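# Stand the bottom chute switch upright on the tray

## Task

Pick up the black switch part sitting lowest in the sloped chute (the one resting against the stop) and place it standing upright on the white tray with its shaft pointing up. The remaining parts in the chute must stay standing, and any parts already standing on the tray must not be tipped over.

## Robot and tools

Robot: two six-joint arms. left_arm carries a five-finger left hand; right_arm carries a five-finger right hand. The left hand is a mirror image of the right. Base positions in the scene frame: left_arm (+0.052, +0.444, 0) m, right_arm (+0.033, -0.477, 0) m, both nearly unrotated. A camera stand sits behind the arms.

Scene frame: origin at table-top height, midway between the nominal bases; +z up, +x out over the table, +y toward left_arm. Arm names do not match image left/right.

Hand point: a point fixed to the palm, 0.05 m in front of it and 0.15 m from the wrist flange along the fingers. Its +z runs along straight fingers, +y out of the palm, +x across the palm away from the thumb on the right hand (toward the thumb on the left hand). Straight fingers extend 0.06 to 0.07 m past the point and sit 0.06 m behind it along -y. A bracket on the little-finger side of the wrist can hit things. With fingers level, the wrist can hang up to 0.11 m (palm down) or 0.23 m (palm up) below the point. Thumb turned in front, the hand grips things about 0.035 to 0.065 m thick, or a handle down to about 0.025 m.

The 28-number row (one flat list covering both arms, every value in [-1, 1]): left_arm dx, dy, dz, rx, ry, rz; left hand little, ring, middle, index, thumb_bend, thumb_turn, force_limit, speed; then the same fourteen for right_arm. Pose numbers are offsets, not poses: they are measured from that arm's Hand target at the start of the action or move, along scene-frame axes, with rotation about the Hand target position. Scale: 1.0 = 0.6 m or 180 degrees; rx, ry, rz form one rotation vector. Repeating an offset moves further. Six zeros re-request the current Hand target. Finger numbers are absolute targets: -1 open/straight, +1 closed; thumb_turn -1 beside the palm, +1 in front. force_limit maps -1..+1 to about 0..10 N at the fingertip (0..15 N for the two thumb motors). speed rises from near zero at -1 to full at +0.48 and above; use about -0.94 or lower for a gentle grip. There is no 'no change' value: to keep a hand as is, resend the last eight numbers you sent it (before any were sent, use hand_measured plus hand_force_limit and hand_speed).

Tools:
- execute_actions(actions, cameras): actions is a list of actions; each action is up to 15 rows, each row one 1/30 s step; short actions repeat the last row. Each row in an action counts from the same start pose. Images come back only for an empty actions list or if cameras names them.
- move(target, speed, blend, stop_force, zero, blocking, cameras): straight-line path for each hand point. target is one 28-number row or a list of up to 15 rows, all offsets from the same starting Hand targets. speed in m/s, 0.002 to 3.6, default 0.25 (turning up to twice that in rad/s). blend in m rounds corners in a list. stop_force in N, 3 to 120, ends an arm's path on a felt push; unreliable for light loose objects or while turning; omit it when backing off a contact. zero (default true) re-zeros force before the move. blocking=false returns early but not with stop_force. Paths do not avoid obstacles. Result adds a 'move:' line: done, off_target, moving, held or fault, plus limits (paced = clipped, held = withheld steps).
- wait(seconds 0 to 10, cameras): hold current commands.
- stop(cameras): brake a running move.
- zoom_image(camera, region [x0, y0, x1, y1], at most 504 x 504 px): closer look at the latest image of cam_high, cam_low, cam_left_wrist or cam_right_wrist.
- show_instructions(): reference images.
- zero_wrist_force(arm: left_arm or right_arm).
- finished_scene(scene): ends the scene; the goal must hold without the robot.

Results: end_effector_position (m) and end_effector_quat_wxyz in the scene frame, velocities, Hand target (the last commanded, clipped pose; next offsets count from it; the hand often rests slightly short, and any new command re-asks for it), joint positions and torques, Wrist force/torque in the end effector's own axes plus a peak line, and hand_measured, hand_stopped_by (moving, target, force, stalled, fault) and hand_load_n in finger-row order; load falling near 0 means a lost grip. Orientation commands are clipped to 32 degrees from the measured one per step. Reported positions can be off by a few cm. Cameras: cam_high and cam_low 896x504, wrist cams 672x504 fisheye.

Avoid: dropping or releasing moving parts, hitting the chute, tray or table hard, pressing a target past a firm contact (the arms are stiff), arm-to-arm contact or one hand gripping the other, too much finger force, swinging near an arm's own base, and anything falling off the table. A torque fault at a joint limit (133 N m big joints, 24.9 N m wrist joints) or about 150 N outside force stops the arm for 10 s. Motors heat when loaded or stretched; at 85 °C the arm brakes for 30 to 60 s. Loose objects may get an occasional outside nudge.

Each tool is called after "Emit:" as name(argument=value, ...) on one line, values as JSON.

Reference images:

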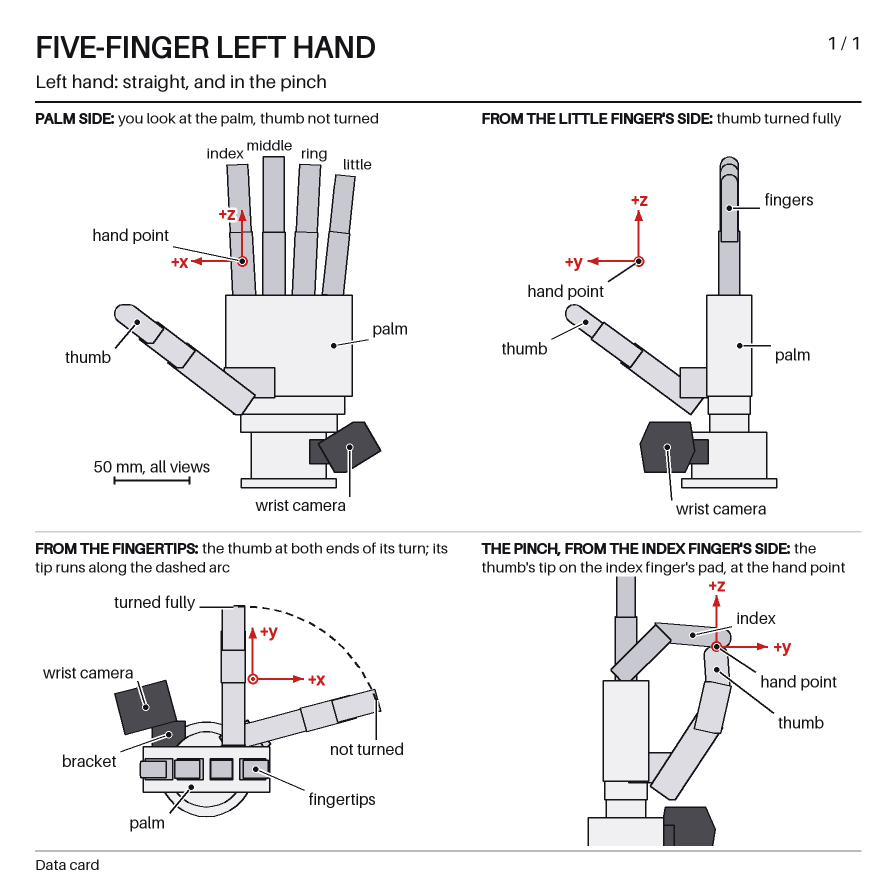

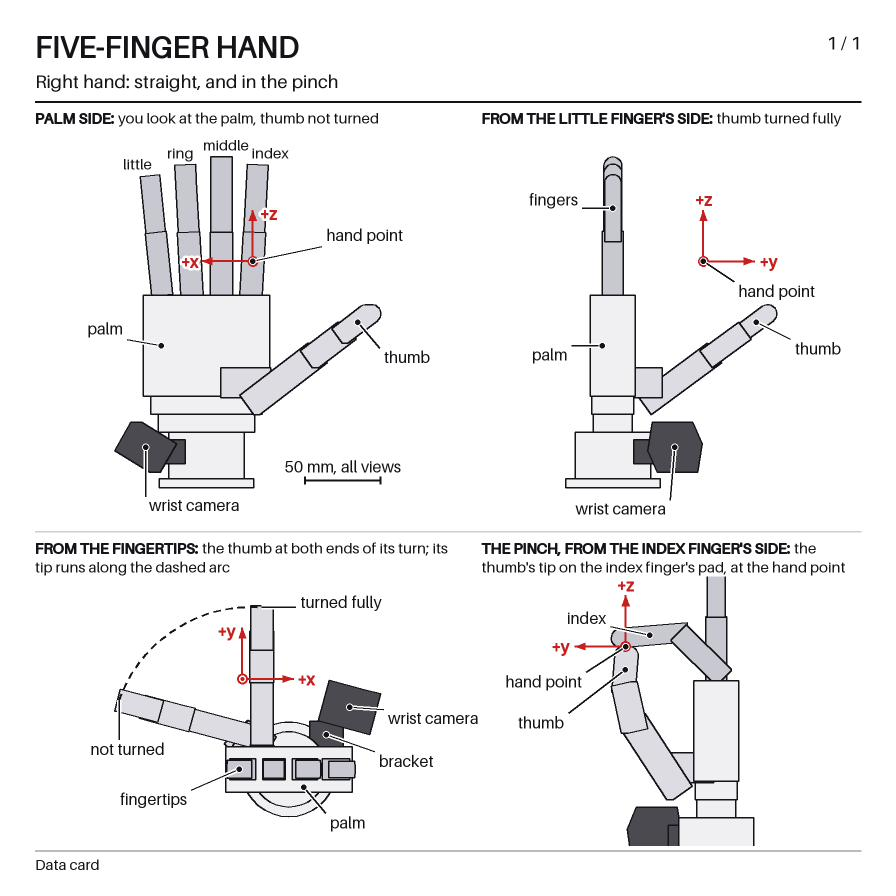

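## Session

Emit:
execute_actions(actions=[])

Scene clock: 0.00 s.
left_arm: end_effector_position=(+0.7389, +0.2379, +0.2993) hand_measured=(-1.000, -1.000, -1.000, -1.000, -1.000, -1.000) hand_load_n=(+0.0, +0.0, +0.0, +0.0, +0.0, +0.0) hand_stopped_by=(target, target, target, target, target, target) hand_force_limit=0.00 hand_speed=-0.80 end_effector_quat_wxyz=(+0.322, +0.798, +0.357, +0.364) | right_arm: end_effector_position=(+0.5660, +0.1497, +0.2556) hand_measured=(-1.000, -1.000, -1.000, -1.000, -1.000, -1.000) hand_load_n=(+0.0, +0.0, +0.0, +0.0, +0.0, +0.0) hand_stopped_by=(target, target, target, target, target, target) hand_force_limit=0.00 hand_speed=-0.80 end_effector_quat_wxyz=(+0.241, +0.342, +0.861, +0.291)
Joint positions: left_arm=[3.14 -1.876 -1.55 2.85 -1.319 0.587] | right_arm=[0.789 -0.814 0.855 0.778 1.776 -0.1]
Joint velocities: within noise
Joint torques (N m): no reading
Motor temperatures (°C): left_arm=[22 21 24 32 32 35] | right_arm=[28 27 27 31 29 30]
Wrist force (N): no reading
Wrist torque (N m): no reading
Wrist force, peak (N): no reading
Hand target: left_arm +0.7389, +0.2379, +0.2993; +0.322, +0.798, +0.357, +0.364 | right_arm +0.5660, +0.1497, +0.2556; +0.241, +0.342, +0.861, +0.291
camera_calibration:
cam_left_wrist: T_world_to_cam=[[-0.229304, 0.696201, -0.680239, 0.206327], [0.00643568, 0.699929, 0.714184, -0.389902], [0.973334, 0.159387, -0.164977, -0.591634], [0, 0, 0, 1]] pos_world=[0.625678, 0.223558, 0.321207]
cam_right_wrist: T_world_to_cam=[[0.210125, 0.764709, 0.609154, -0.39605], [0.374872, -0.638461, 0.672189, -0.281541], [0.90295, 0.0871108, -0.420825, -0.30106], [0, 0, 0, 1]] pos_world=[0.460604, 0.149335, 0.30381]

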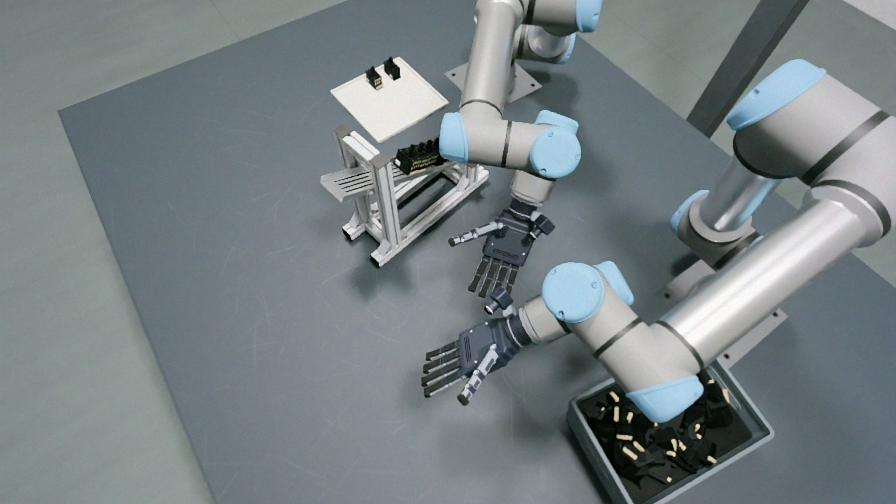

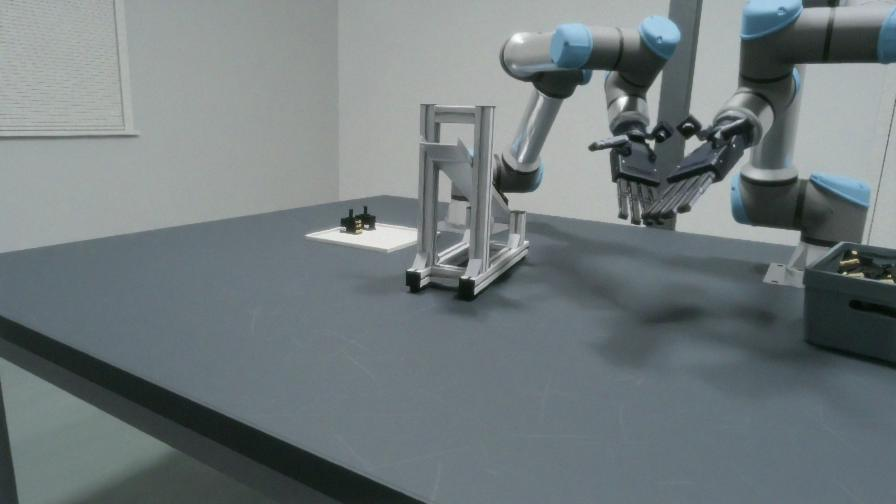

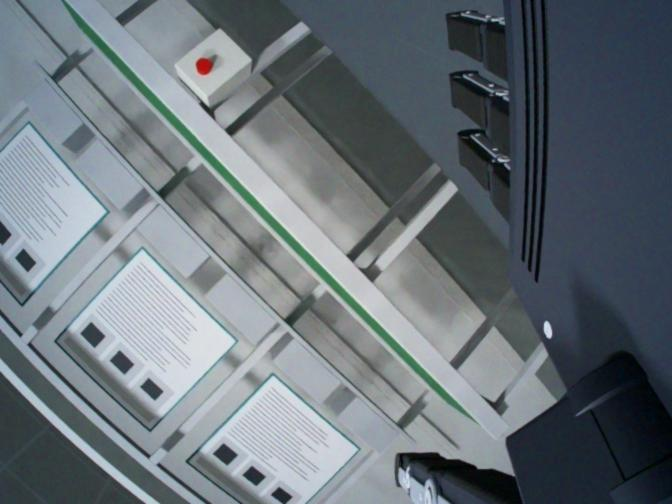

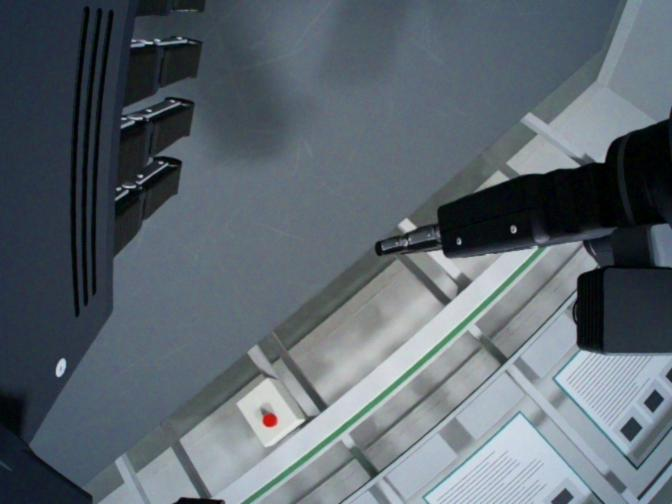

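Emit:
move(target=[[0,0,0,0,0,0,-1,-1,-1,-1,-1,-1,0,-0.8,-0.143,-0.283,0.273,-0.118,0.215,0,-1,-1,-0.12,-0.12,-1,1,-0.5,-0.3],[0,0,0,0,0,0,-1,-1,-1,-1,-1,-1,0,-0.8,-0.243,-0.517,0.273,0.0014,0.256,-0.3058,-1,-1,-0.12,-0.12,-1,1,-0.5,-0.3],[-0.2,-0.03,-0.03,0.04,0.055,-0.15,-1,-1,-1,-1,-1,-1,0,-0.8,-0.327,-0.683,0.273,0.1428,0.2533,-0.6083,-1,-1,-0.12,-0.12,-1,1,-0.5,-0.3],[-0.5425,-0.0842,-0.0882,0.0783,0.1052,-0.2875,-1,-1,-1,-1,-1,-1,0,-0.8,-0.343,-0.617,0.0733,0.373,0.483,-0.4346,-1,-1,-0.12,-0.12,-1,1,-0.5,-0.3]], speed=0.5, blend=[0.04,0.04,0.04,0], cameras=["all"])

Scene clock: 104.73 s.
left_arm: end_effector_position=(+0.4135, +0.1874, +0.2463) hand_measured=(-1.000, -1.000, -1.000, -1.000, -1.000, -1.000) hand_load_n=(+0.0, +0.0, +0.0, +0.0, +0.0, +0.0) hand_stopped_by=(target, target, target, target, target, target) hand_force_limit=0.00 hand_speed=-0.80 end_effector_quat_wxyz=(+0.290, +0.952, -0.024, +0.097) | right_arm: end_effector_position=(+0.3602, -0.2204, +0.2996) hand_measured=(-1.000, -1.000, -0.120, -0.120, -1.000, +1.000) hand_load_n=(+0.0, +0.0, +0.0, +0.0, +0.0, +0.0) hand_stopped_by=(target, target, target, target, target, target) hand_force_limit=-0.50 hand_speed=-0.30 end_effector_quat_wxyz=(-0.421, +0.876, +0.157, +0.174)
Joint positions: left_arm=[3.374 -1.615 -1.98 2.072 -0.951 1.834] | right_arm=[-0.132 -1.607 1.798 1.256 0.63 1.153]
Joint torques (N m): left_arm=[-6.54 15.42 22.6 -1.4 3 2.28] | right_arm=[-6.51 -23.07 -7.66 0.06 -2.91 -1.45]
Wrist force (N): left_arm=[0.0 -0.4 -0.1] | right_arm=[-0.1 4.5 0.4]
Wrist torque (N m): left_arm=[-0.03 -0.02 0.16] | right_arm=[0.52 -0.13 -0.01]
Wrist force, peak (N): left_arm=[-0.9 -0.2 -0.3] | right_arm=[-0.8 5.2 0.6]
Hand target: left_arm +0.4134, +0.1874, +0.2464; +0.290, +0.952, -0.024, +0.097 | right_arm +0.3602, -0.2205, +0.2996; -0.421, +0.876, +0.157, +0.175
Off the commanded pose: left_arm 0.000 m, 0 deg | right_arm 0.000 m, 0 deg.
elbow stopped short (right arm): the move would have taken joint 3 (elbow) straighter than the controller allows.
move: done
camera_calibration:
cam_left_wrist: T_world_to_cam=[[0.304494, 0.816304, -0.490847, -0.158992], [0.689289, 0.166816, 0.70502, -0.494812], [0.657392, -0.55301, -0.511875, 0.0739828], [0, 0, 0, 1]] pos_world=[0.340845, 0.253242, 0.308682]
cam_right_wrist: T_world_to_cam=[[0.651895, -0.572253, -0.497554, -0.218765], [-0.741908, -0.617032, -0.26238, 0.216691], [-0.15686, 0.540183, -0.826799, 0.538811], [0, 0, 0, 1]] pos_world=[0.387894, -0.28254, 0.393496]

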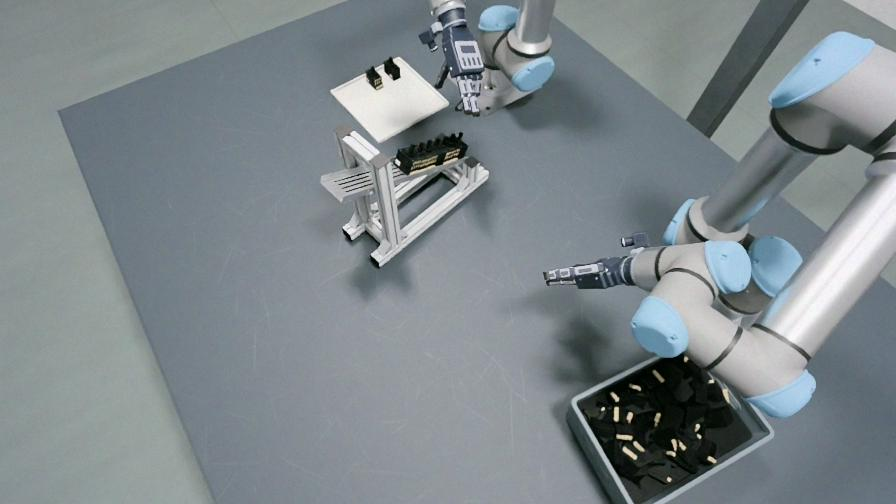

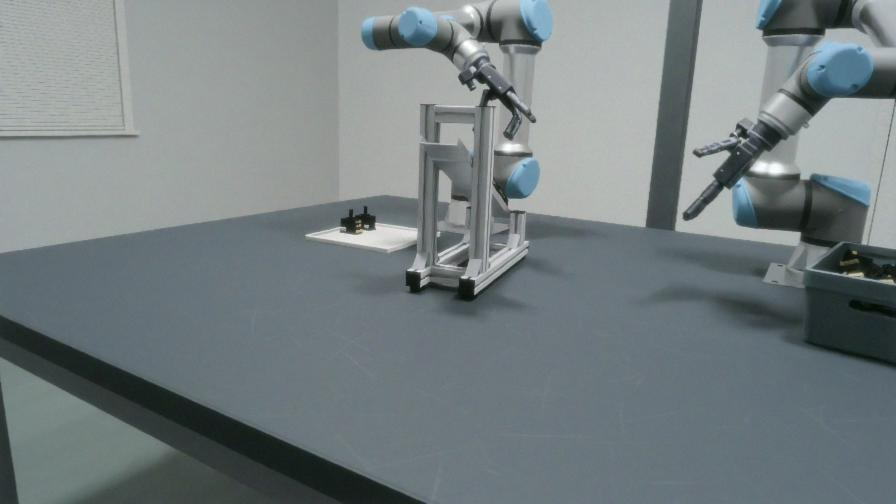

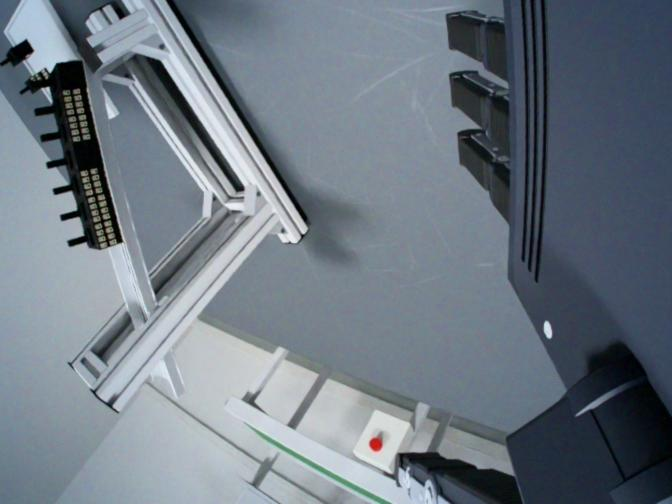

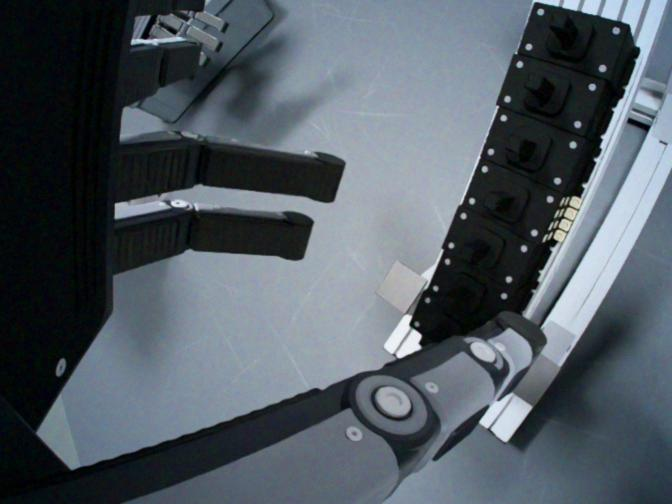

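Emit:
zoom_image(camera="cam_right_wrist", region=[380, 0, 660, 400])

Emit:
zoom_image(camera="cam_left_wrist", region=[0, 0, 180, 260])

Emit:
zoom_image(camera="cam_high", region=[310, 40, 510, 280])

Scaled by 1.260 from the camera's 672x504 image, which has a finer 960x720 frame.

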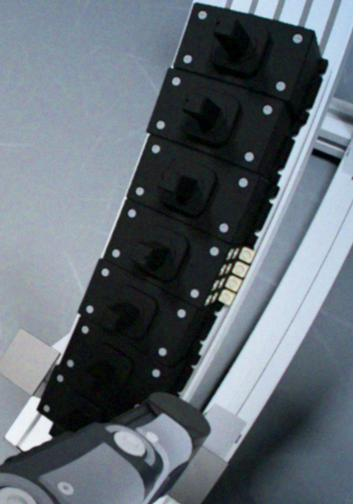

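Scaled by 1.938 from the camera's 672x504 image, which has a finer 960x720 frame.

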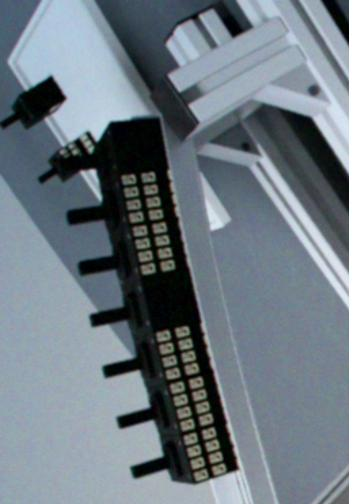

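Scaled by 2.100 from the camera's 896x504 image, which has a finer 1280x720 frame.

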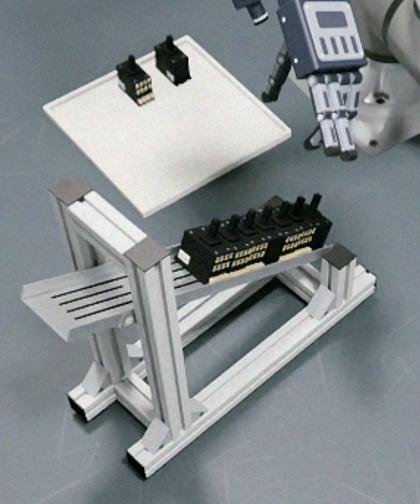

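Emit:
move(target=[0,0,0,0,0,0,-1,-1,-1,-1,-1,-1,0,-0.8,-0.067,0.0208,-0.1843,0,0,0.0083,-1,-1,-0.12,-0.12,-1,1,-0.5,-0.3], speed=0.2, cameras=["cam_right_wrist","cam_left_wrist","cam_high"])

Emit:
zoom_image(camera="cam_right_wrist", region=[380, 0, 672, 400])

Emit:
zoom_image(camera="cam_left_wrist", region=[0, 0, 180, 260])

Scene clock: 197.10 s.
left_arm: end_effector_position=(+0.4134, +0.1874, +0.2464) hand_measured=(-1.000, -1.000, -1.000, -1.000, -1.000, -1.000) hand_load_n=(+0.0, +0.0, +0.0, +0.0, +0.0, +0.0) hand_stopped_by=(target, target, target, target, target, target) hand_force_limit=0.00 hand_speed=-0.80 end_effector_quat_wxyz=(+0.290, +0.952, -0.024, +0.097) | right_arm: end_effector_position=(+0.3200, -0.2080, +0.1891) hand_measured=(-1.000, -1.000, -0.120, -0.120, -1.000, +1.000) hand_load_n=(+0.0, +0.0, +0.0, +0.0, -0.5, +0.0) hand_stopped_by=(target, target, target, target, target, target) hand_force_limit=-0.50 hand_speed=-0.30 end_effector_quat_wxyz=(-0.423, +0.874, +0.169, +0.169)
Joint positions: left_arm=[3.374 -1.615 -1.98 2.072 -0.951 1.834] | right_arm=[-0.103 -1.593 2.083 0.952 0.63 1.158]
Joint torques (N m): left_arm=[-6.22 11.18 18.68 -5.04 3.15 1.98] | right_arm=[-6.45 -17.81 -6.62 0.42 0.04 -1.75]
Wrist force (N): left_arm=[0.0 -0.5 0.0] | right_arm=[-0.2 4.5 0.5]
Wrist torque (N m): left_arm=[-0.05 -0.01 0.13] | right_arm=[0.51 -0.13 0.01]
Wrist force, peak (N): left_arm=[0.3 -0.6 0.0] | right_arm=[-1.3 5.3 1.5]
Hand target: left_arm +0.4134, +0.1874, +0.2464; +0.290, +0.952, -0.024, +0.097 | right_arm +0.3200, -0.2080, +0.1890; -0.423, +0.874, +0.169, +0.169
Off the commanded pose: left_arm 0.000 m, 0 deg | right_arm 0.000 m, 0 deg.
move: done
camera_calibration:
cam_left_wrist: T_world_to_cam=[[0.304733, 0.816224, -0.490833, -0.159027], [0.689306, 0.166629, 0.705048, -0.49471], [0.657263, -0.553185, -0.511851, 0.0741296], [0, 0, 0, 1]] pos_world=[0.340745, 0.253242, 0.308682]
cam_right_wrist: T_world_to_cam=[[0.666707, -0.55496, -0.497515, -0.241578], [-0.725465, -0.636248, -0.262465, 0.156222], [-0.170885, 0.535917, -0.826796, 0.437934], [0, 0, 0, 1]] pos_world=[0.349232, -0.269366, 0.282896]
Images, in order (width x height): cam_high 896x504, cam_left_wrist 672x504, cam_right_wrist 672x504.

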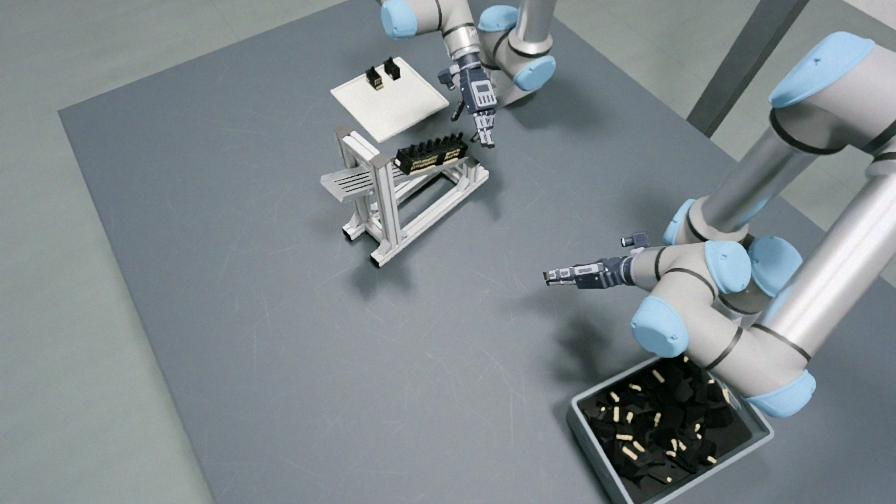

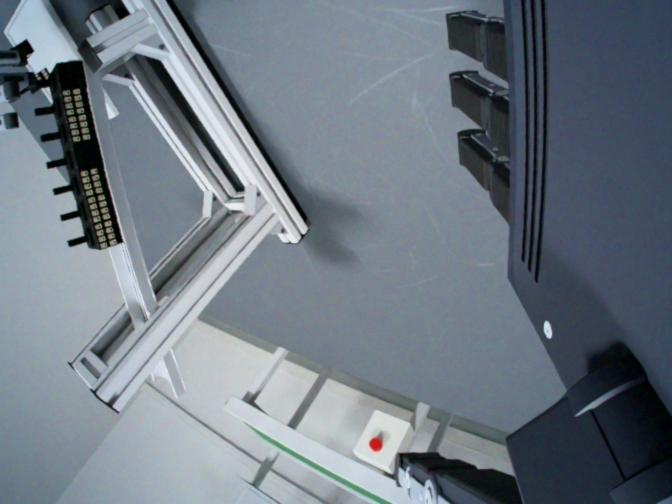

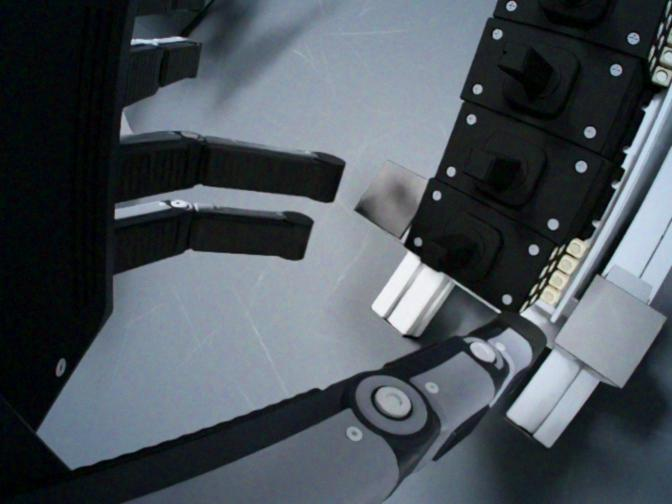

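Scaled by 1.260 from the camera's 672x504 image, which has a finer 960x720 frame.

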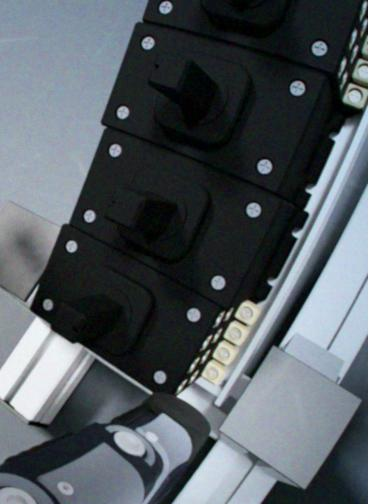

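Scaled by 1.938 from the camera's 672x504 image, which has a finer 960x720 frame.

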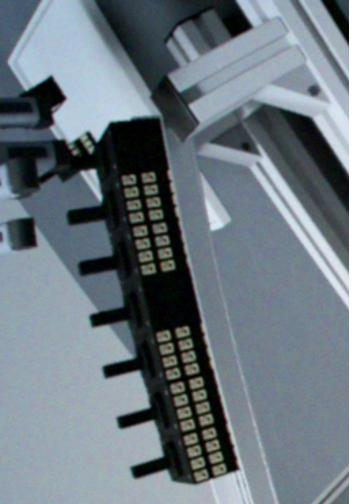

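Emit:
move(target=[0,0,0,0,0,0,-1,-1,-1,-1,-1,-1,0,-0.8,0.0292,0.004,-0.0448,0,0,0.0033,-1,-1,-0.12,-0.12,-1,1,-0.5,-0.3], speed=0.12, cameras=["cam_right_wrist"])

Emit:
zoom_image(camera="cam_right_wrist", region=[300, 0, 672, 420])

Scene clock: 310.03 s.
left_arm: end_effector_position=(+0.4134, +0.1874, +0.2464) hand_measured=(-1.000, -1.000, -1.000, -1.000, -1.000, -1.000) hand_load_n=(+0.0, +0.0, +0.0, +0.0, +0.0, +0.0) hand_stopped_by=(target, target, target, target, target, target) hand_force_limit=0.00 hand_speed=-0.80 end_effector_quat_wxyz=(+0.290, +0.952, -0.024, +0.097) | right_arm: end_effector_position=(+0.3375, -0.2056, +0.1622) hand_measured=(-1.000, -1.000, -0.120, -0.120, -1.000, +1.000) hand_load_n=(+0.0, +0.0, +0.0, +0.0, +0.0, +0.0) hand_stopped_by=(target, target, target, target, target, target) hand_force_limit=-0.50 hand_speed=-0.30 end_effector_quat_wxyz=(-0.424, +0.873, +0.173, +0.167)
Joint positions: left_arm=[3.374 -1.615 -1.98 2.072 -0.951 1.834] | right_arm=[-0.088 -1.509 2.075 0.871 0.631 1.166]
Joint torques (N m): left_arm=[-6.04 11.15 16.23 -4.8 3.17 1.54] | right_arm=[-6.75 -14.08 -6.82 3 -0.16 -0.4]
Wrist force (N): left_arm=[0.1 -0.1 -0.2] | right_arm=[-0.2 4.5 0.4]
Wrist torque (N m): left_arm=[0.01 -0.03 0.12] | right_arm=[0.52 -0.12 0.00]
Wrist force, peak (N): left_arm=[-0.1 -0.5 -0.1] | right_arm=[-0.4 5.2 0.8]
Hand target: left_arm +0.4134, +0.1874, +0.2464; +0.290, +0.952, -0.024, +0.097 | right_arm +0.3375, -0.2056, +0.1621; -0.424, +0.873, +0.173, +0.167
Off the commanded pose: left_arm 0.000 m, 0 deg | right_arm 0.000 m, 0 deg.
move: done
camera_calibration:
cam_right_wrist: T_world_to_cam=[[0.672519, -0.548051, -0.49735, -0.265843], [-0.718787, -0.643733, -0.262589, 0.15976], [-0.176249, 0.534085, -0.826855, 0.418891], [0, 0, 0, 1]] pos_world=[0.367446, -0.266576, 0.256096]
Images, in order (width x height): cam_right_wrist 672x504.

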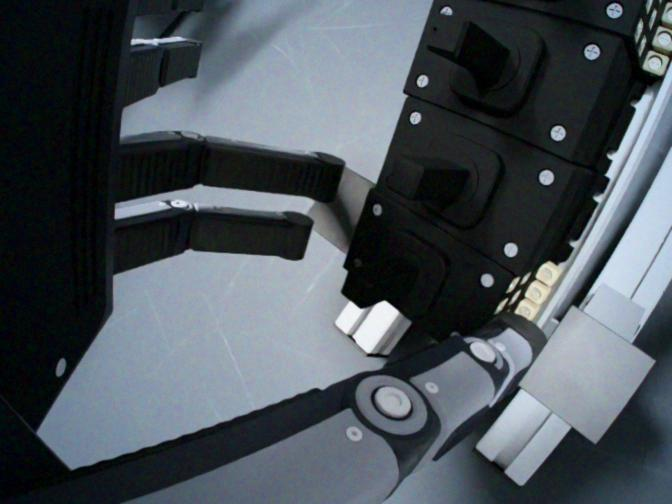

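Scaled by 1.200 from the camera's 672x504 image, which has a finer 960x720 frame.

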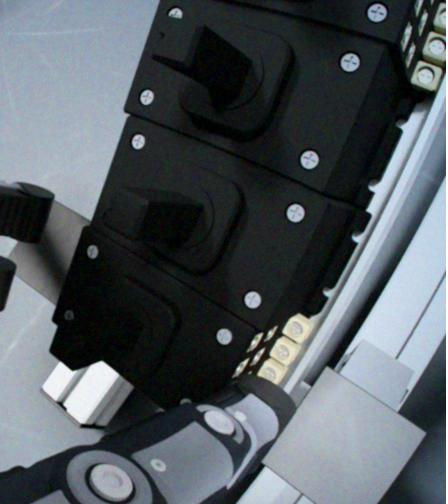

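Emit:
move(target=[0,0,0,0,0,0,-1,-1,-1,-1,-1,-1,0,-0.8,0.0108,0.002,-0.0225,0,0,0,-1,-1,-0.12,-0.12,-1,1,-0.5,-0.3], speed=0.03, stop_force=5)

Emit:
move(target=[0,0,0,0,0,0,-1,-1,-1,-1,-1,-1,0,-0.8,0,0,0,0,0,0,-1,-1,-0.12,-0.12,-0.8,1,-0.8,-0.94], cameras=["cam_right_wrist"])

Scene clock: 328.17 s.
left_arm: end_effector_position=(+0.4134, +0.1874, +0.2464) hand_measured=(-1.000, -1.000, -1.000, -1.000, -1.000, -1.000) hand_load_n=(+0.0, +0.0, +0.0, +0.0, +0.0, +0.0) hand_stopped_by=(target, target, target, target, target, target) hand_force_limit=0.00 hand_speed=-0.80 end_effector_quat_wxyz=(+0.290, +0.952, -0.024, +0.097) | right_arm: end_effector_position=(+0.3440, -0.2044, +0.1486) hand_measured=(-1.000, -1.000, -0.120, -0.120, -1.000, +1.000) hand_load_n=(+0.0, +0.0, +0.0, +0.0, +0.0, +0.0) hand_stopped_by=(target, target, target, target, target, target) hand_force_limit=-0.50 hand_speed=-0.30 end_effector_quat_wxyz=(-0.424, +0.873, +0.173, +0.167)
Joint positions: left_arm=[3.374 -1.615 -1.98 2.072 -0.951 1.834] | right_arm=[-0.082 -1.474 2.075 0.827 0.632 1.177]
Joint torques (N m): left_arm=[-6.93 11 15.72 -4.71 3.09 1] | right_arm=[-5.52 -26.32 -24.47 3.43 -1.08 -1.37]
Wrist force (N): left_arm=[0.1 -0.2 0.1] | right_arm=[-0.5 4.8 0.5]
Wrist torque (N m): left_arm=[-0.02 -0.02 0.13] | right_arm=[0.56 -0.08 -0.02]
Wrist force, peak (N): left_arm=[-0.2 -0.5 -0.3] | right_arm=[-0.2 4.9 0.5]
Hand target: left_arm +0.4134, +0.1874, +0.2464; +0.290, +0.952, -0.024, +0.097 | right_arm +0.3440, -0.2044, +0.1486; -0.424, +0.873, +0.173, +0.167
Off the commanded pose: left_arm 0.000 m, 0 deg | right_arm 0.000 m, 0 deg.
move: done

Scene clock: 330.37 s.
left_arm: end_effector_position=(+0.4134, +0.1874, +0.2464) hand_measured=(-1.000, -1.000, -1.000, -1.000, -1.000, -1.000) hand_load_n=(+0.0, +0.0, +0.0, +0.0, +0.0, +0.0) hand_stopped_by=(target, target, target, target, target, target) hand_force_limit=0.00 hand_speed=-0.80 end_effector_quat_wxyz=(+0.290, +0.952, -0.024, +0.097) | right_arm: end_effector_position=(+0.3440, -0.2044, +0.1486) hand_measured=(-1.000, -1.000, -0.120, -0.120, -0.830, +1.000) hand_load_n=(+0.0, +0.0, +0.0, +0.0, +1.5, +0.0) hand_stopped_by=(target, target, target, target, force, target) hand_force_limit=-0.80 hand_speed=-0.94 end_effector_quat_wxyz=(-0.424, +0.873, +0.173, +0.167)
Joint positions: left_arm=[3.374 -1.615 -1.98 2.072 -0.951 1.834] | right_arm=[-0.082 -1.474 2.075 0.827 0.632 1.177]
Joint torques (N m): left_arm=[-5.92 10.6 16.74 -4.65 3.1 0.89] | right_arm=[-6.47 -26.17 -24.53 2.24 -1.99 -1.23]
Wrist force (N): left_arm=[0.0 -0.4 -0.2] | right_arm=[-0.2 5.3 -0.4]
Wrist torque (N m): left_arm=[-0.03 -0.01 0.13] | right_arm=[0.55 -0.10 0.01]
Wrist force, peak (N): left_arm=[-0.1 -0.5 -0.1] | right_arm=[-0.5 5.6 0.2]
Hand target: left_arm +0.4134, +0.1874, +0.2464; +0.290, +0.952, -0.024, +0.097 | right_arm +0.3440, -0.2044, +0.1486; -0.424, +0.873, +0.173, +0.167
Off the commanded pose: left_arm 0.000 m, 0 deg | right_arm 0.000 m, 0 deg.
move: done
camera_calibration:
cam_right_wrist: T_world_to_cam=[[0.672384, -0.548126, -0.49745, -0.27632], [-0.718889, -0.643679, -0.262443, 0.161587], [-0.176346, 0.534074, -0.826842, 0.408234], [0, 0, 0, 1]] pos_world=[0.373947, -0.265476, 0.242496]
Images, in order (width x height): cam_right_wrist 672x504.

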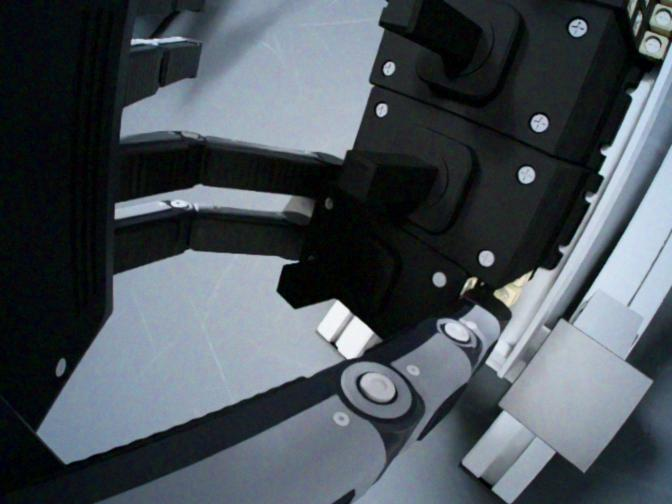

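Emit:
move(target=[0,0,0,0,0,0,-1,-1,-1,-1,-1,-1,0,-0.8,0,0,0,0,0,0,-1,-1,0.4,0.4,-0.8,1,-0.5,-0.94], cameras=["cam_right_wrist"])

Scene clock: 337.57 s.
left_arm: end_effector_position=(+0.4134, +0.1874, +0.2464) hand_measured=(-1.000, -1.000, -1.000, -1.000, -1.000, -1.000) hand_load_n=(+0.0, +0.0, +0.0, +0.0, +0.0, +0.0) hand_stopped_by=(target, target, target, target, target, target) hand_force_limit=0.00 hand_speed=-0.80 end_effector_quat_wxyz=(+0.290, +0.952, -0.024, +0.097) | right_arm: end_effector_position=(+0.3440, -0.2044, +0.1486) hand_measured=(-1.000, -1.000, -0.036, -0.004, -0.830, +1.000) hand_load_n=(+0.0, +0.0, +1.0, +3.5, +4.5, +0.0) hand_stopped_by=(target, target, force, force, force, target) hand_force_limit=-0.50 hand_speed=-0.94 end_effector_quat_wxyz=(-0.424, +0.873, +0.173, +0.167)
Joint positions: left_arm=[3.374 -1.615 -1.98 2.072 -0.951 1.834] | right_arm=[-0.082 -1.474 2.075 0.827 0.632 1.177]
Joint torques (N m): left_arm=[-6.45 11.38 16.41 -4.37 3.14 0.38] | right_arm=[-5.26 -25.25 -21.67 0.97 -2.08 -1.14]
Wrist force (N): left_arm=[-0.2 -0.4 -0.3] | right_arm=[-0.6 5.0 1.1]
Wrist torque (N m): left_arm=[-0.02 0.01 0.12] | right_arm=[0.57 -0.07 0.00]
Wrist force, peak (N): left_arm=[-0.1 -0.6 0.0] | right_arm=[-0.6 5.9 -0.1]
Hand target: left_arm +0.4134, +0.1874, +0.2464; +0.290, +0.952, -0.024, +0.097 | right_arm +0.3440, -0.2044, +0.1486; -0.424, +0.873, +0.173, +0.167
Off the commanded pose: left_arm 0.000 m, 0 deg | right_arm 0.000 m, 0 deg.
move: done
camera_calibration:
cam_right_wrist: T_world_to_cam=[[0.672384, -0.548126, -0.49745, -0.27632], [-0.718889, -0.643679, -0.262443, 0.161587], [-0.176346, 0.534074, -0.826842, 0.408234], [0, 0, 0, 1]] pos_world=[0.373947, -0.265476, 0.242496]
Images, in order (width x height): cam_right_wrist 672x504.

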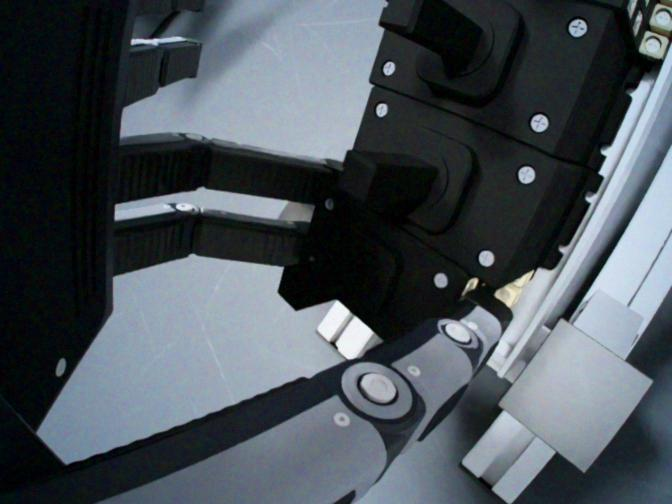

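Emit:
move(target=[0,0,0,0,0,0,-1,-1,-1,-1,-1,-1,0,-0.8,0,0,0,0,0,0,-1,-1,0.42,0.42,-0.8,1,0.1,-0.94], cameras=["cam_right_wrist"])

Emit:
zoom_image(camera="cam_right_wrist", region=[240, 40, 560, 400])

Scene clock: 344.30 s.
left_arm: end_effector_position=(+0.4134, +0.1874, +0.2464) hand_measured=(-1.000, -1.000, -1.000, -1.000, -1.000, -1.000) hand_load_n=(+0.0, +0.0, +0.0, +0.0, +0.0, +0.0) hand_stopped_by=(target, target, target, target, target, target) hand_force_limit=0.00 hand_speed=-0.80 end_effector_quat_wxyz=(+0.290, +0.952, -0.024, +0.097) | right_arm: end_effector_position=(+0.3440, -0.2044, +0.1486) hand_measured=(-1.000, -1.000, -0.022, +0.012, -0.832, +1.000) hand_load_n=(+0.0, +0.0, +5.5, +5.5, +11.0, +0.5) hand_stopped_by=(target, target, force, force, force, target) hand_force_limit=0.10 hand_speed=-0.94 end_effector_quat_wxyz=(-0.424, +0.873, +0.173, +0.167)
Joint positions: left_arm=[3.374 -1.615 -1.98 2.072 -0.951 1.834] | right_arm=[-0.082 -1.474 2.075 0.827 0.632 1.177]
Joint torques (N m): left_arm=[-6.4 11.19 16.17 -4.28 3.09 -0.11] | right_arm=[-4.94 -24.54 -19.27 0.97 -1.99 -1.12]
Wrist force (N): left_arm=[-0.1 -0.3 0.0] | right_arm=[-1.5 5.2 0.5]
Wrist torque (N m): left_arm=[-0.01 0.00 0.11] | right_arm=[0.58 -0.04 -0.03]
Wrist force, peak (N): left_arm=[-0.2 -0.5 -0.2] | right_arm=[-1.4 5.2 1.6]
Hand target: left_arm +0.4134, +0.1874, +0.2464; +0.290, +0.952, -0.024, +0.097 | right_arm +0.3440, -0.2044, +0.1486; -0.424, +0.873, +0.173, +0.167
Off the commanded pose: left_arm 0.000 m, 0 deg | right_arm 0.000 m, 0 deg.
move: done
camera_calibration:
cam_right_wrist: T_world_to_cam=[[0.672384, -0.548126, -0.49745, -0.27632], [-0.718889, -0.643679, -0.262443, 0.161587], [-0.176346, 0.534074, -0.826842, 0.408234], [0, 0, 0, 1]] pos_world=[0.373947, -0.265476, 0.242496]
Images, in order (width x height): cam_right_wrist 672x504.

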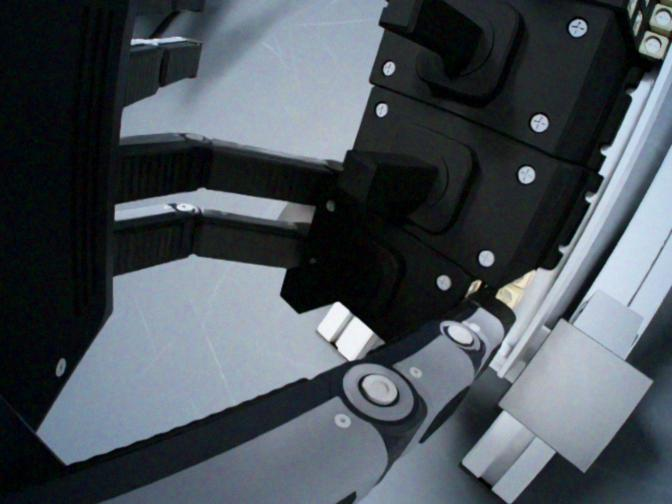

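Scaled by 1.400 from the camera's 672x504 image, which has a finer 960x720 frame.

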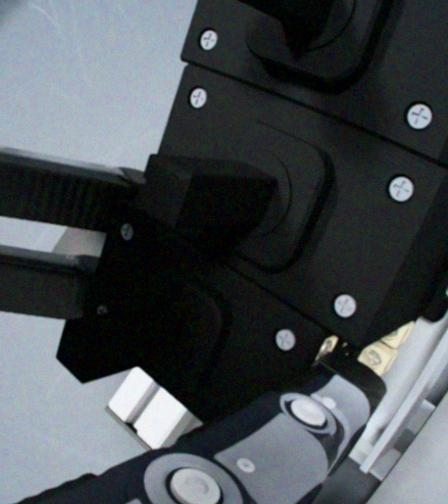

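Emit:
move(target=[[0,0,0,0,0,0,-1,-1,-1,-1,-1,-1,0,-0.8,-0.0201,-0.0037,0.0419,0,0,0,-1,-1,0.42,0.42,-0.8,1,0.1,-0.94],[0,0,0,0,0,0,-1,-1,-1,-1,-1,-1,0,-0.8,-0.0639,-0.0116,0.0305,0,0,0,-1,-1,0.42,0.42,-0.8,1,0.1,-0.94],[0,0,0,0,0,0,-1,-1,-1,-1,-1,-1,0,-0.8,-0.1021,-0.0186,0.0607,0,0,0,-1,-1,0.42,0.42,-0.8,1,0.1,-0.94],[0,0,0,0,0,0,-1,-1,-1,-1,-1,-1,0,-0.8,-0.1021,-0.0186,0.194,0,0,0,-1,-1,0.42,0.42,-0.8,1,0.1,-0.94]], speed=[0.12,0.06,0.1,0.25], blend=[0.003,0.002,0.015,0], cameras=["cam_right_wrist","cam_left_wrist","cam_high"])

Scene clock: 395.40 s.
left_arm: end_effector_position=(+0.4134, +0.1874, +0.2464) hand_measured=(-1.000, -1.000, -1.000, -1.000, -1.000, -1.000) hand_load_n=(+0.0, +0.0, +0.0, +0.0, +0.0, +0.0) hand_stopped_by=(target, target, target, target, target, target) hand_force_limit=0.00 hand_speed=-0.80 end_effector_quat_wxyz=(+0.290, +0.952, -0.024, +0.097) | right_arm: end_effector_position=(+0.2827, -0.2156, +0.2649) hand_measured=(-1.000, -1.000, -0.022, +0.012, -0.832, +1.000) hand_load_n=(+0.0, -0.5, +6.0, +5.5, +11.0, +0.0) hand_stopped_by=(target, target, force, force, force, target) hand_force_limit=0.10 hand_speed=-0.94 end_effector_quat_wxyz=(-0.424, +0.873, +0.173, +0.167) end_effector_velocity=(+0.000, +0.000, +0.001) end_effector_angular_velocity=(+0.001, +0.004, +0.001)
Joint positions: left_arm=[3.374 -1.615 -1.98 2.072 -0.951 1.834] | right_arm=[-0.16 -1.762 2.048 1.25 0.625 1.044]
Joint velocities: left_arm=[within noise] | right_arm=[0 0.002 -0.003 0.005 0 -0.001]
Joint torques (N m): left_arm=[-5.99 10.61 16.38 -4.12 3 -0.54] | right_arm=[7.24 -15.85 -27.22 4.22 -2.4 1.6]
Wrist force (N): left_arm=[-0.1 -0.4 -0.1] | right_arm=[-0.6 5.1 0.6]
Wrist torque (N m): left_arm=[-0.04 0.01 0.12] | right_arm=[0.56 -0.09 0.11]
Wrist force, peak (N): left_arm=[-0.1 -0.6 -0.2] | right_arm=[-2.2 6.4 2.2]
Hand target: left_arm +0.4134, +0.1874, +0.2464; +0.290, +0.952, -0.024, +0.097 | right_arm +0.2827, -0.2155, +0.2650; -0.424, +0.873, +0.173, +0.167
Off the commanded pose: left_arm 0.000 m, 0 deg | right_arm 0.000 m, 0 deg.
move: done; blend cut to 0.0148 m at target 3
camera_calibration:
cam_left_wrist: T_world_to_cam=[[0.304753, 0.816207, -0.490848, -0.159025], [0.689352, 0.16659, 0.705012, -0.494705], [0.657206, -0.553222, -0.511884, 0.074169], [0, 0, 0, 1]] pos_world=[0.340744, 0.253242, 0.308682]
cam_right_wrist: T_world_to_cam=[[0.672336, -0.54817, -0.497467, -0.183379], [-0.718934, -0.643642, -0.26241, 0.140844], [-0.176346, 0.534074, -0.826842, 0.499567], [0, 0, 0, 1]] pos_world=[0.312647, -0.276675, 0.358796]
Images, in order (width x height): cam_high 896x504, cam_left_wrist 672x504, cam_right_wrist 672x504.

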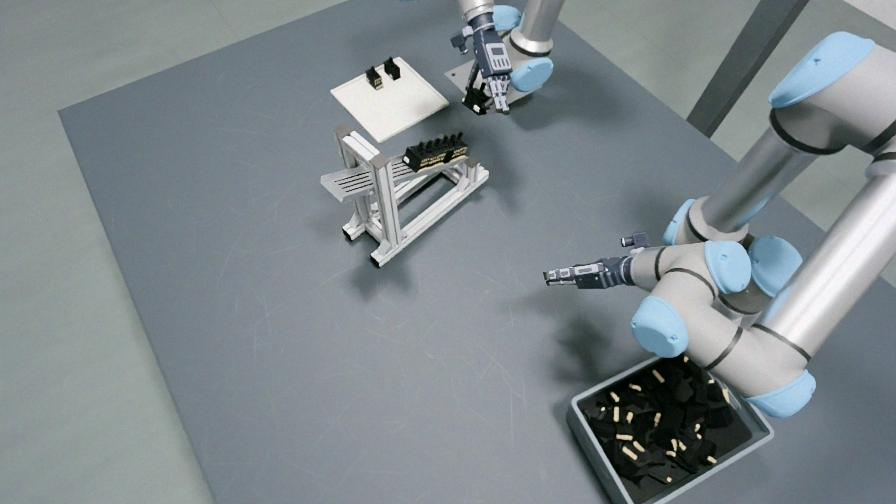

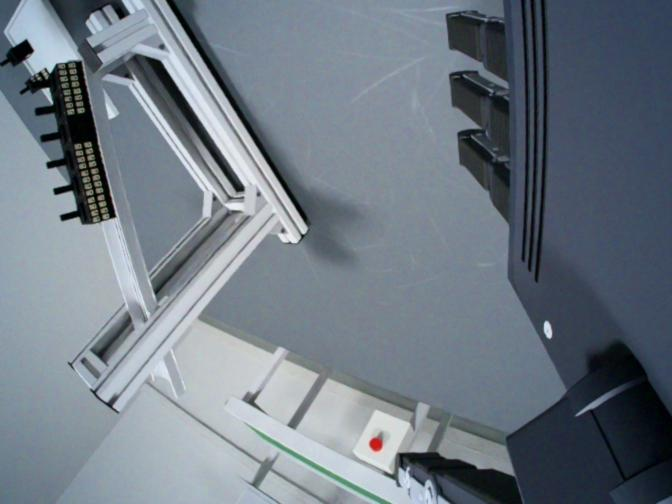

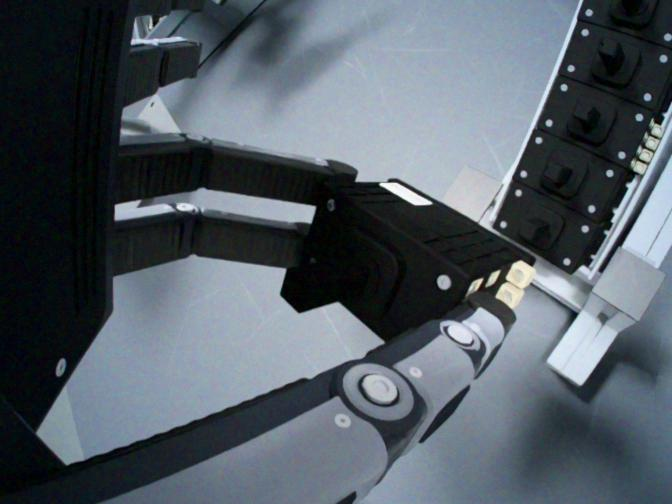

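Emit:
move(target=[[0,0,0,0,0,0,-1,-1,-1,-1,-1,-1,0,-0.8,0.0455,-0.3075,-0.025,-0.013,0.1441,-0.0563,-1,-1,0.42,0.42,-0.8,1,0.1,-0.94],[0,0,0,0,0,0,-1,-1,-1,-1,-1,-1,0,-0.8,0.0838,-0.4975,-0.2417,-0.013,0.1441,-0.0563,-1,-1,0.42,0.42,-0.8,1,0.1,-0.94]], speed=[0.3,0.2], blend=[0.04,0], cameras=["cam_high","cam_right_wrist"])

Emit:
zoom_image(camera="cam_high", region=[310, 20, 510, 180])

Scene clock: 443.40 s.
left_arm: end_effector_position=(+0.4134, +0.1874, +0.2464) hand_measured=(-1.000, -1.000, -1.000, -1.000, -1.000, -1.000) hand_load_n=(-0.5, +0.0, +0.0, +0.0, +0.0, +0.0) hand_stopped_by=(target, target, target, target, target, target) hand_force_limit=0.00 hand_speed=-0.80 end_effector_quat_wxyz=(+0.290, +0.952, -0.024, +0.097) | right_arm: end_effector_position=(+0.3330, -0.5140, +0.1201) hand_measured=(-1.000, -1.000, -0.022, +0.012, -0.832, +1.000) hand_load_n=(+0.0, +0.0, +6.0, +5.0, +11.0, -0.5) hand_stopped_by=(target, target, force, force, force, target) hand_force_limit=0.10 hand_speed=-0.94 end_effector_quat_wxyz=(-0.418, +0.908, +0.000, +0.000)
Joint positions: left_arm=[3.374 -1.615 -1.98 2.072 -0.951 1.834] | right_arm=[-0.882 -1.166 2.002 1.465 1.062 0.498]
Joint torques (N m): left_arm=[-5.54 10.82 16.49 -3.99 3.03 -1.17] | right_arm=[-4.86 -23.66 -3.08 2.08 -0.82 0.01]
Wrist force (N): left_arm=[-0.2 -0.4 0.0] | right_arm=[0.2 4.5 0.6]
Wrist torque (N m): left_arm=[-0.03 0.02 0.12] | right_arm=[0.44 -0.15 0.04]
Wrist force, peak (N): left_arm=[0.0 -0.6 0.0] | right_arm=[0.6 6.7 1.1]
Hand target: left_arm +0.4134, +0.1874, +0.2464; +0.290, +0.952, -0.024, +0.097 | right_arm +0.3330, -0.5140, +0.1200; -0.418, +0.908, +0.000, +0.000
Off the commanded pose: left_arm 0.000 m, 0 deg | right_arm 0.000 m, 0 deg.
move: done
camera_calibration:
cam_right_wrist: T_world_to_cam=[[0.288231, -0.659584, -0.69417, -0.358581], [-0.854254, -0.504652, 0.124808, 0.0168729], [-0.432635, 0.557024, -0.708908, 0.630999], [0, 0, 0, 1]] pos_world=[0.39076, -0.579481, 0.196298]
Images, in order (width x height): cam_high 896x504, cam_right_wrist 672x504.

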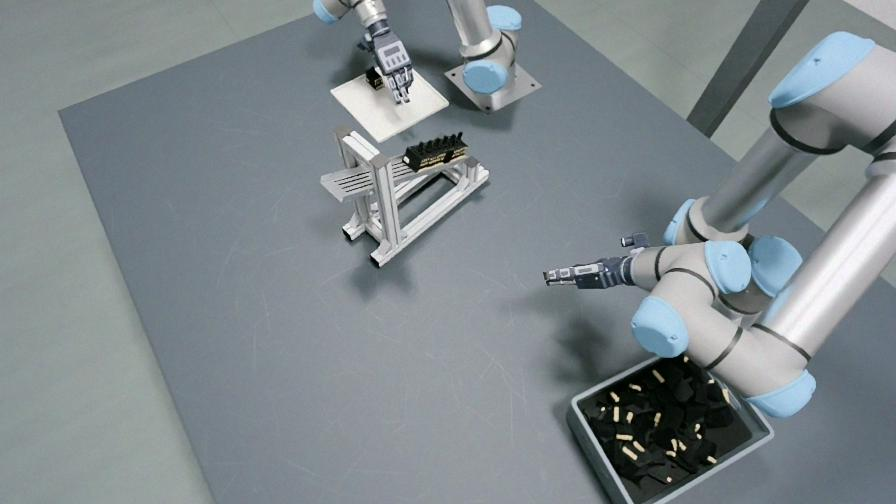

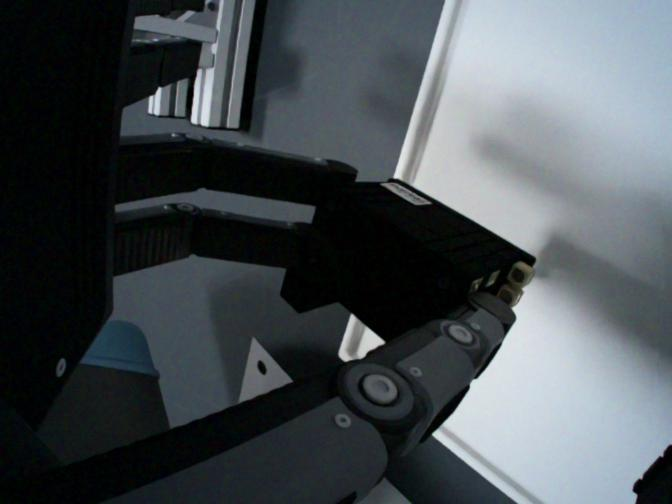

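Scaled by 2.520 from the camera's 896x504 image, which has a finer 1280x720 frame.

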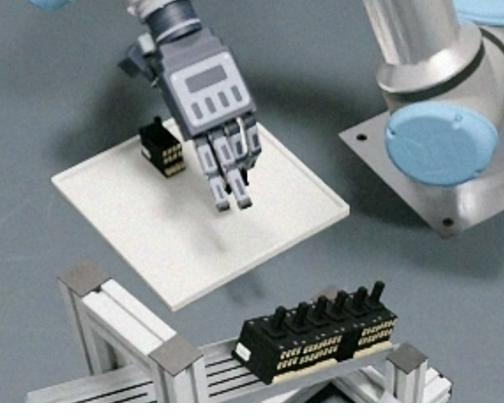

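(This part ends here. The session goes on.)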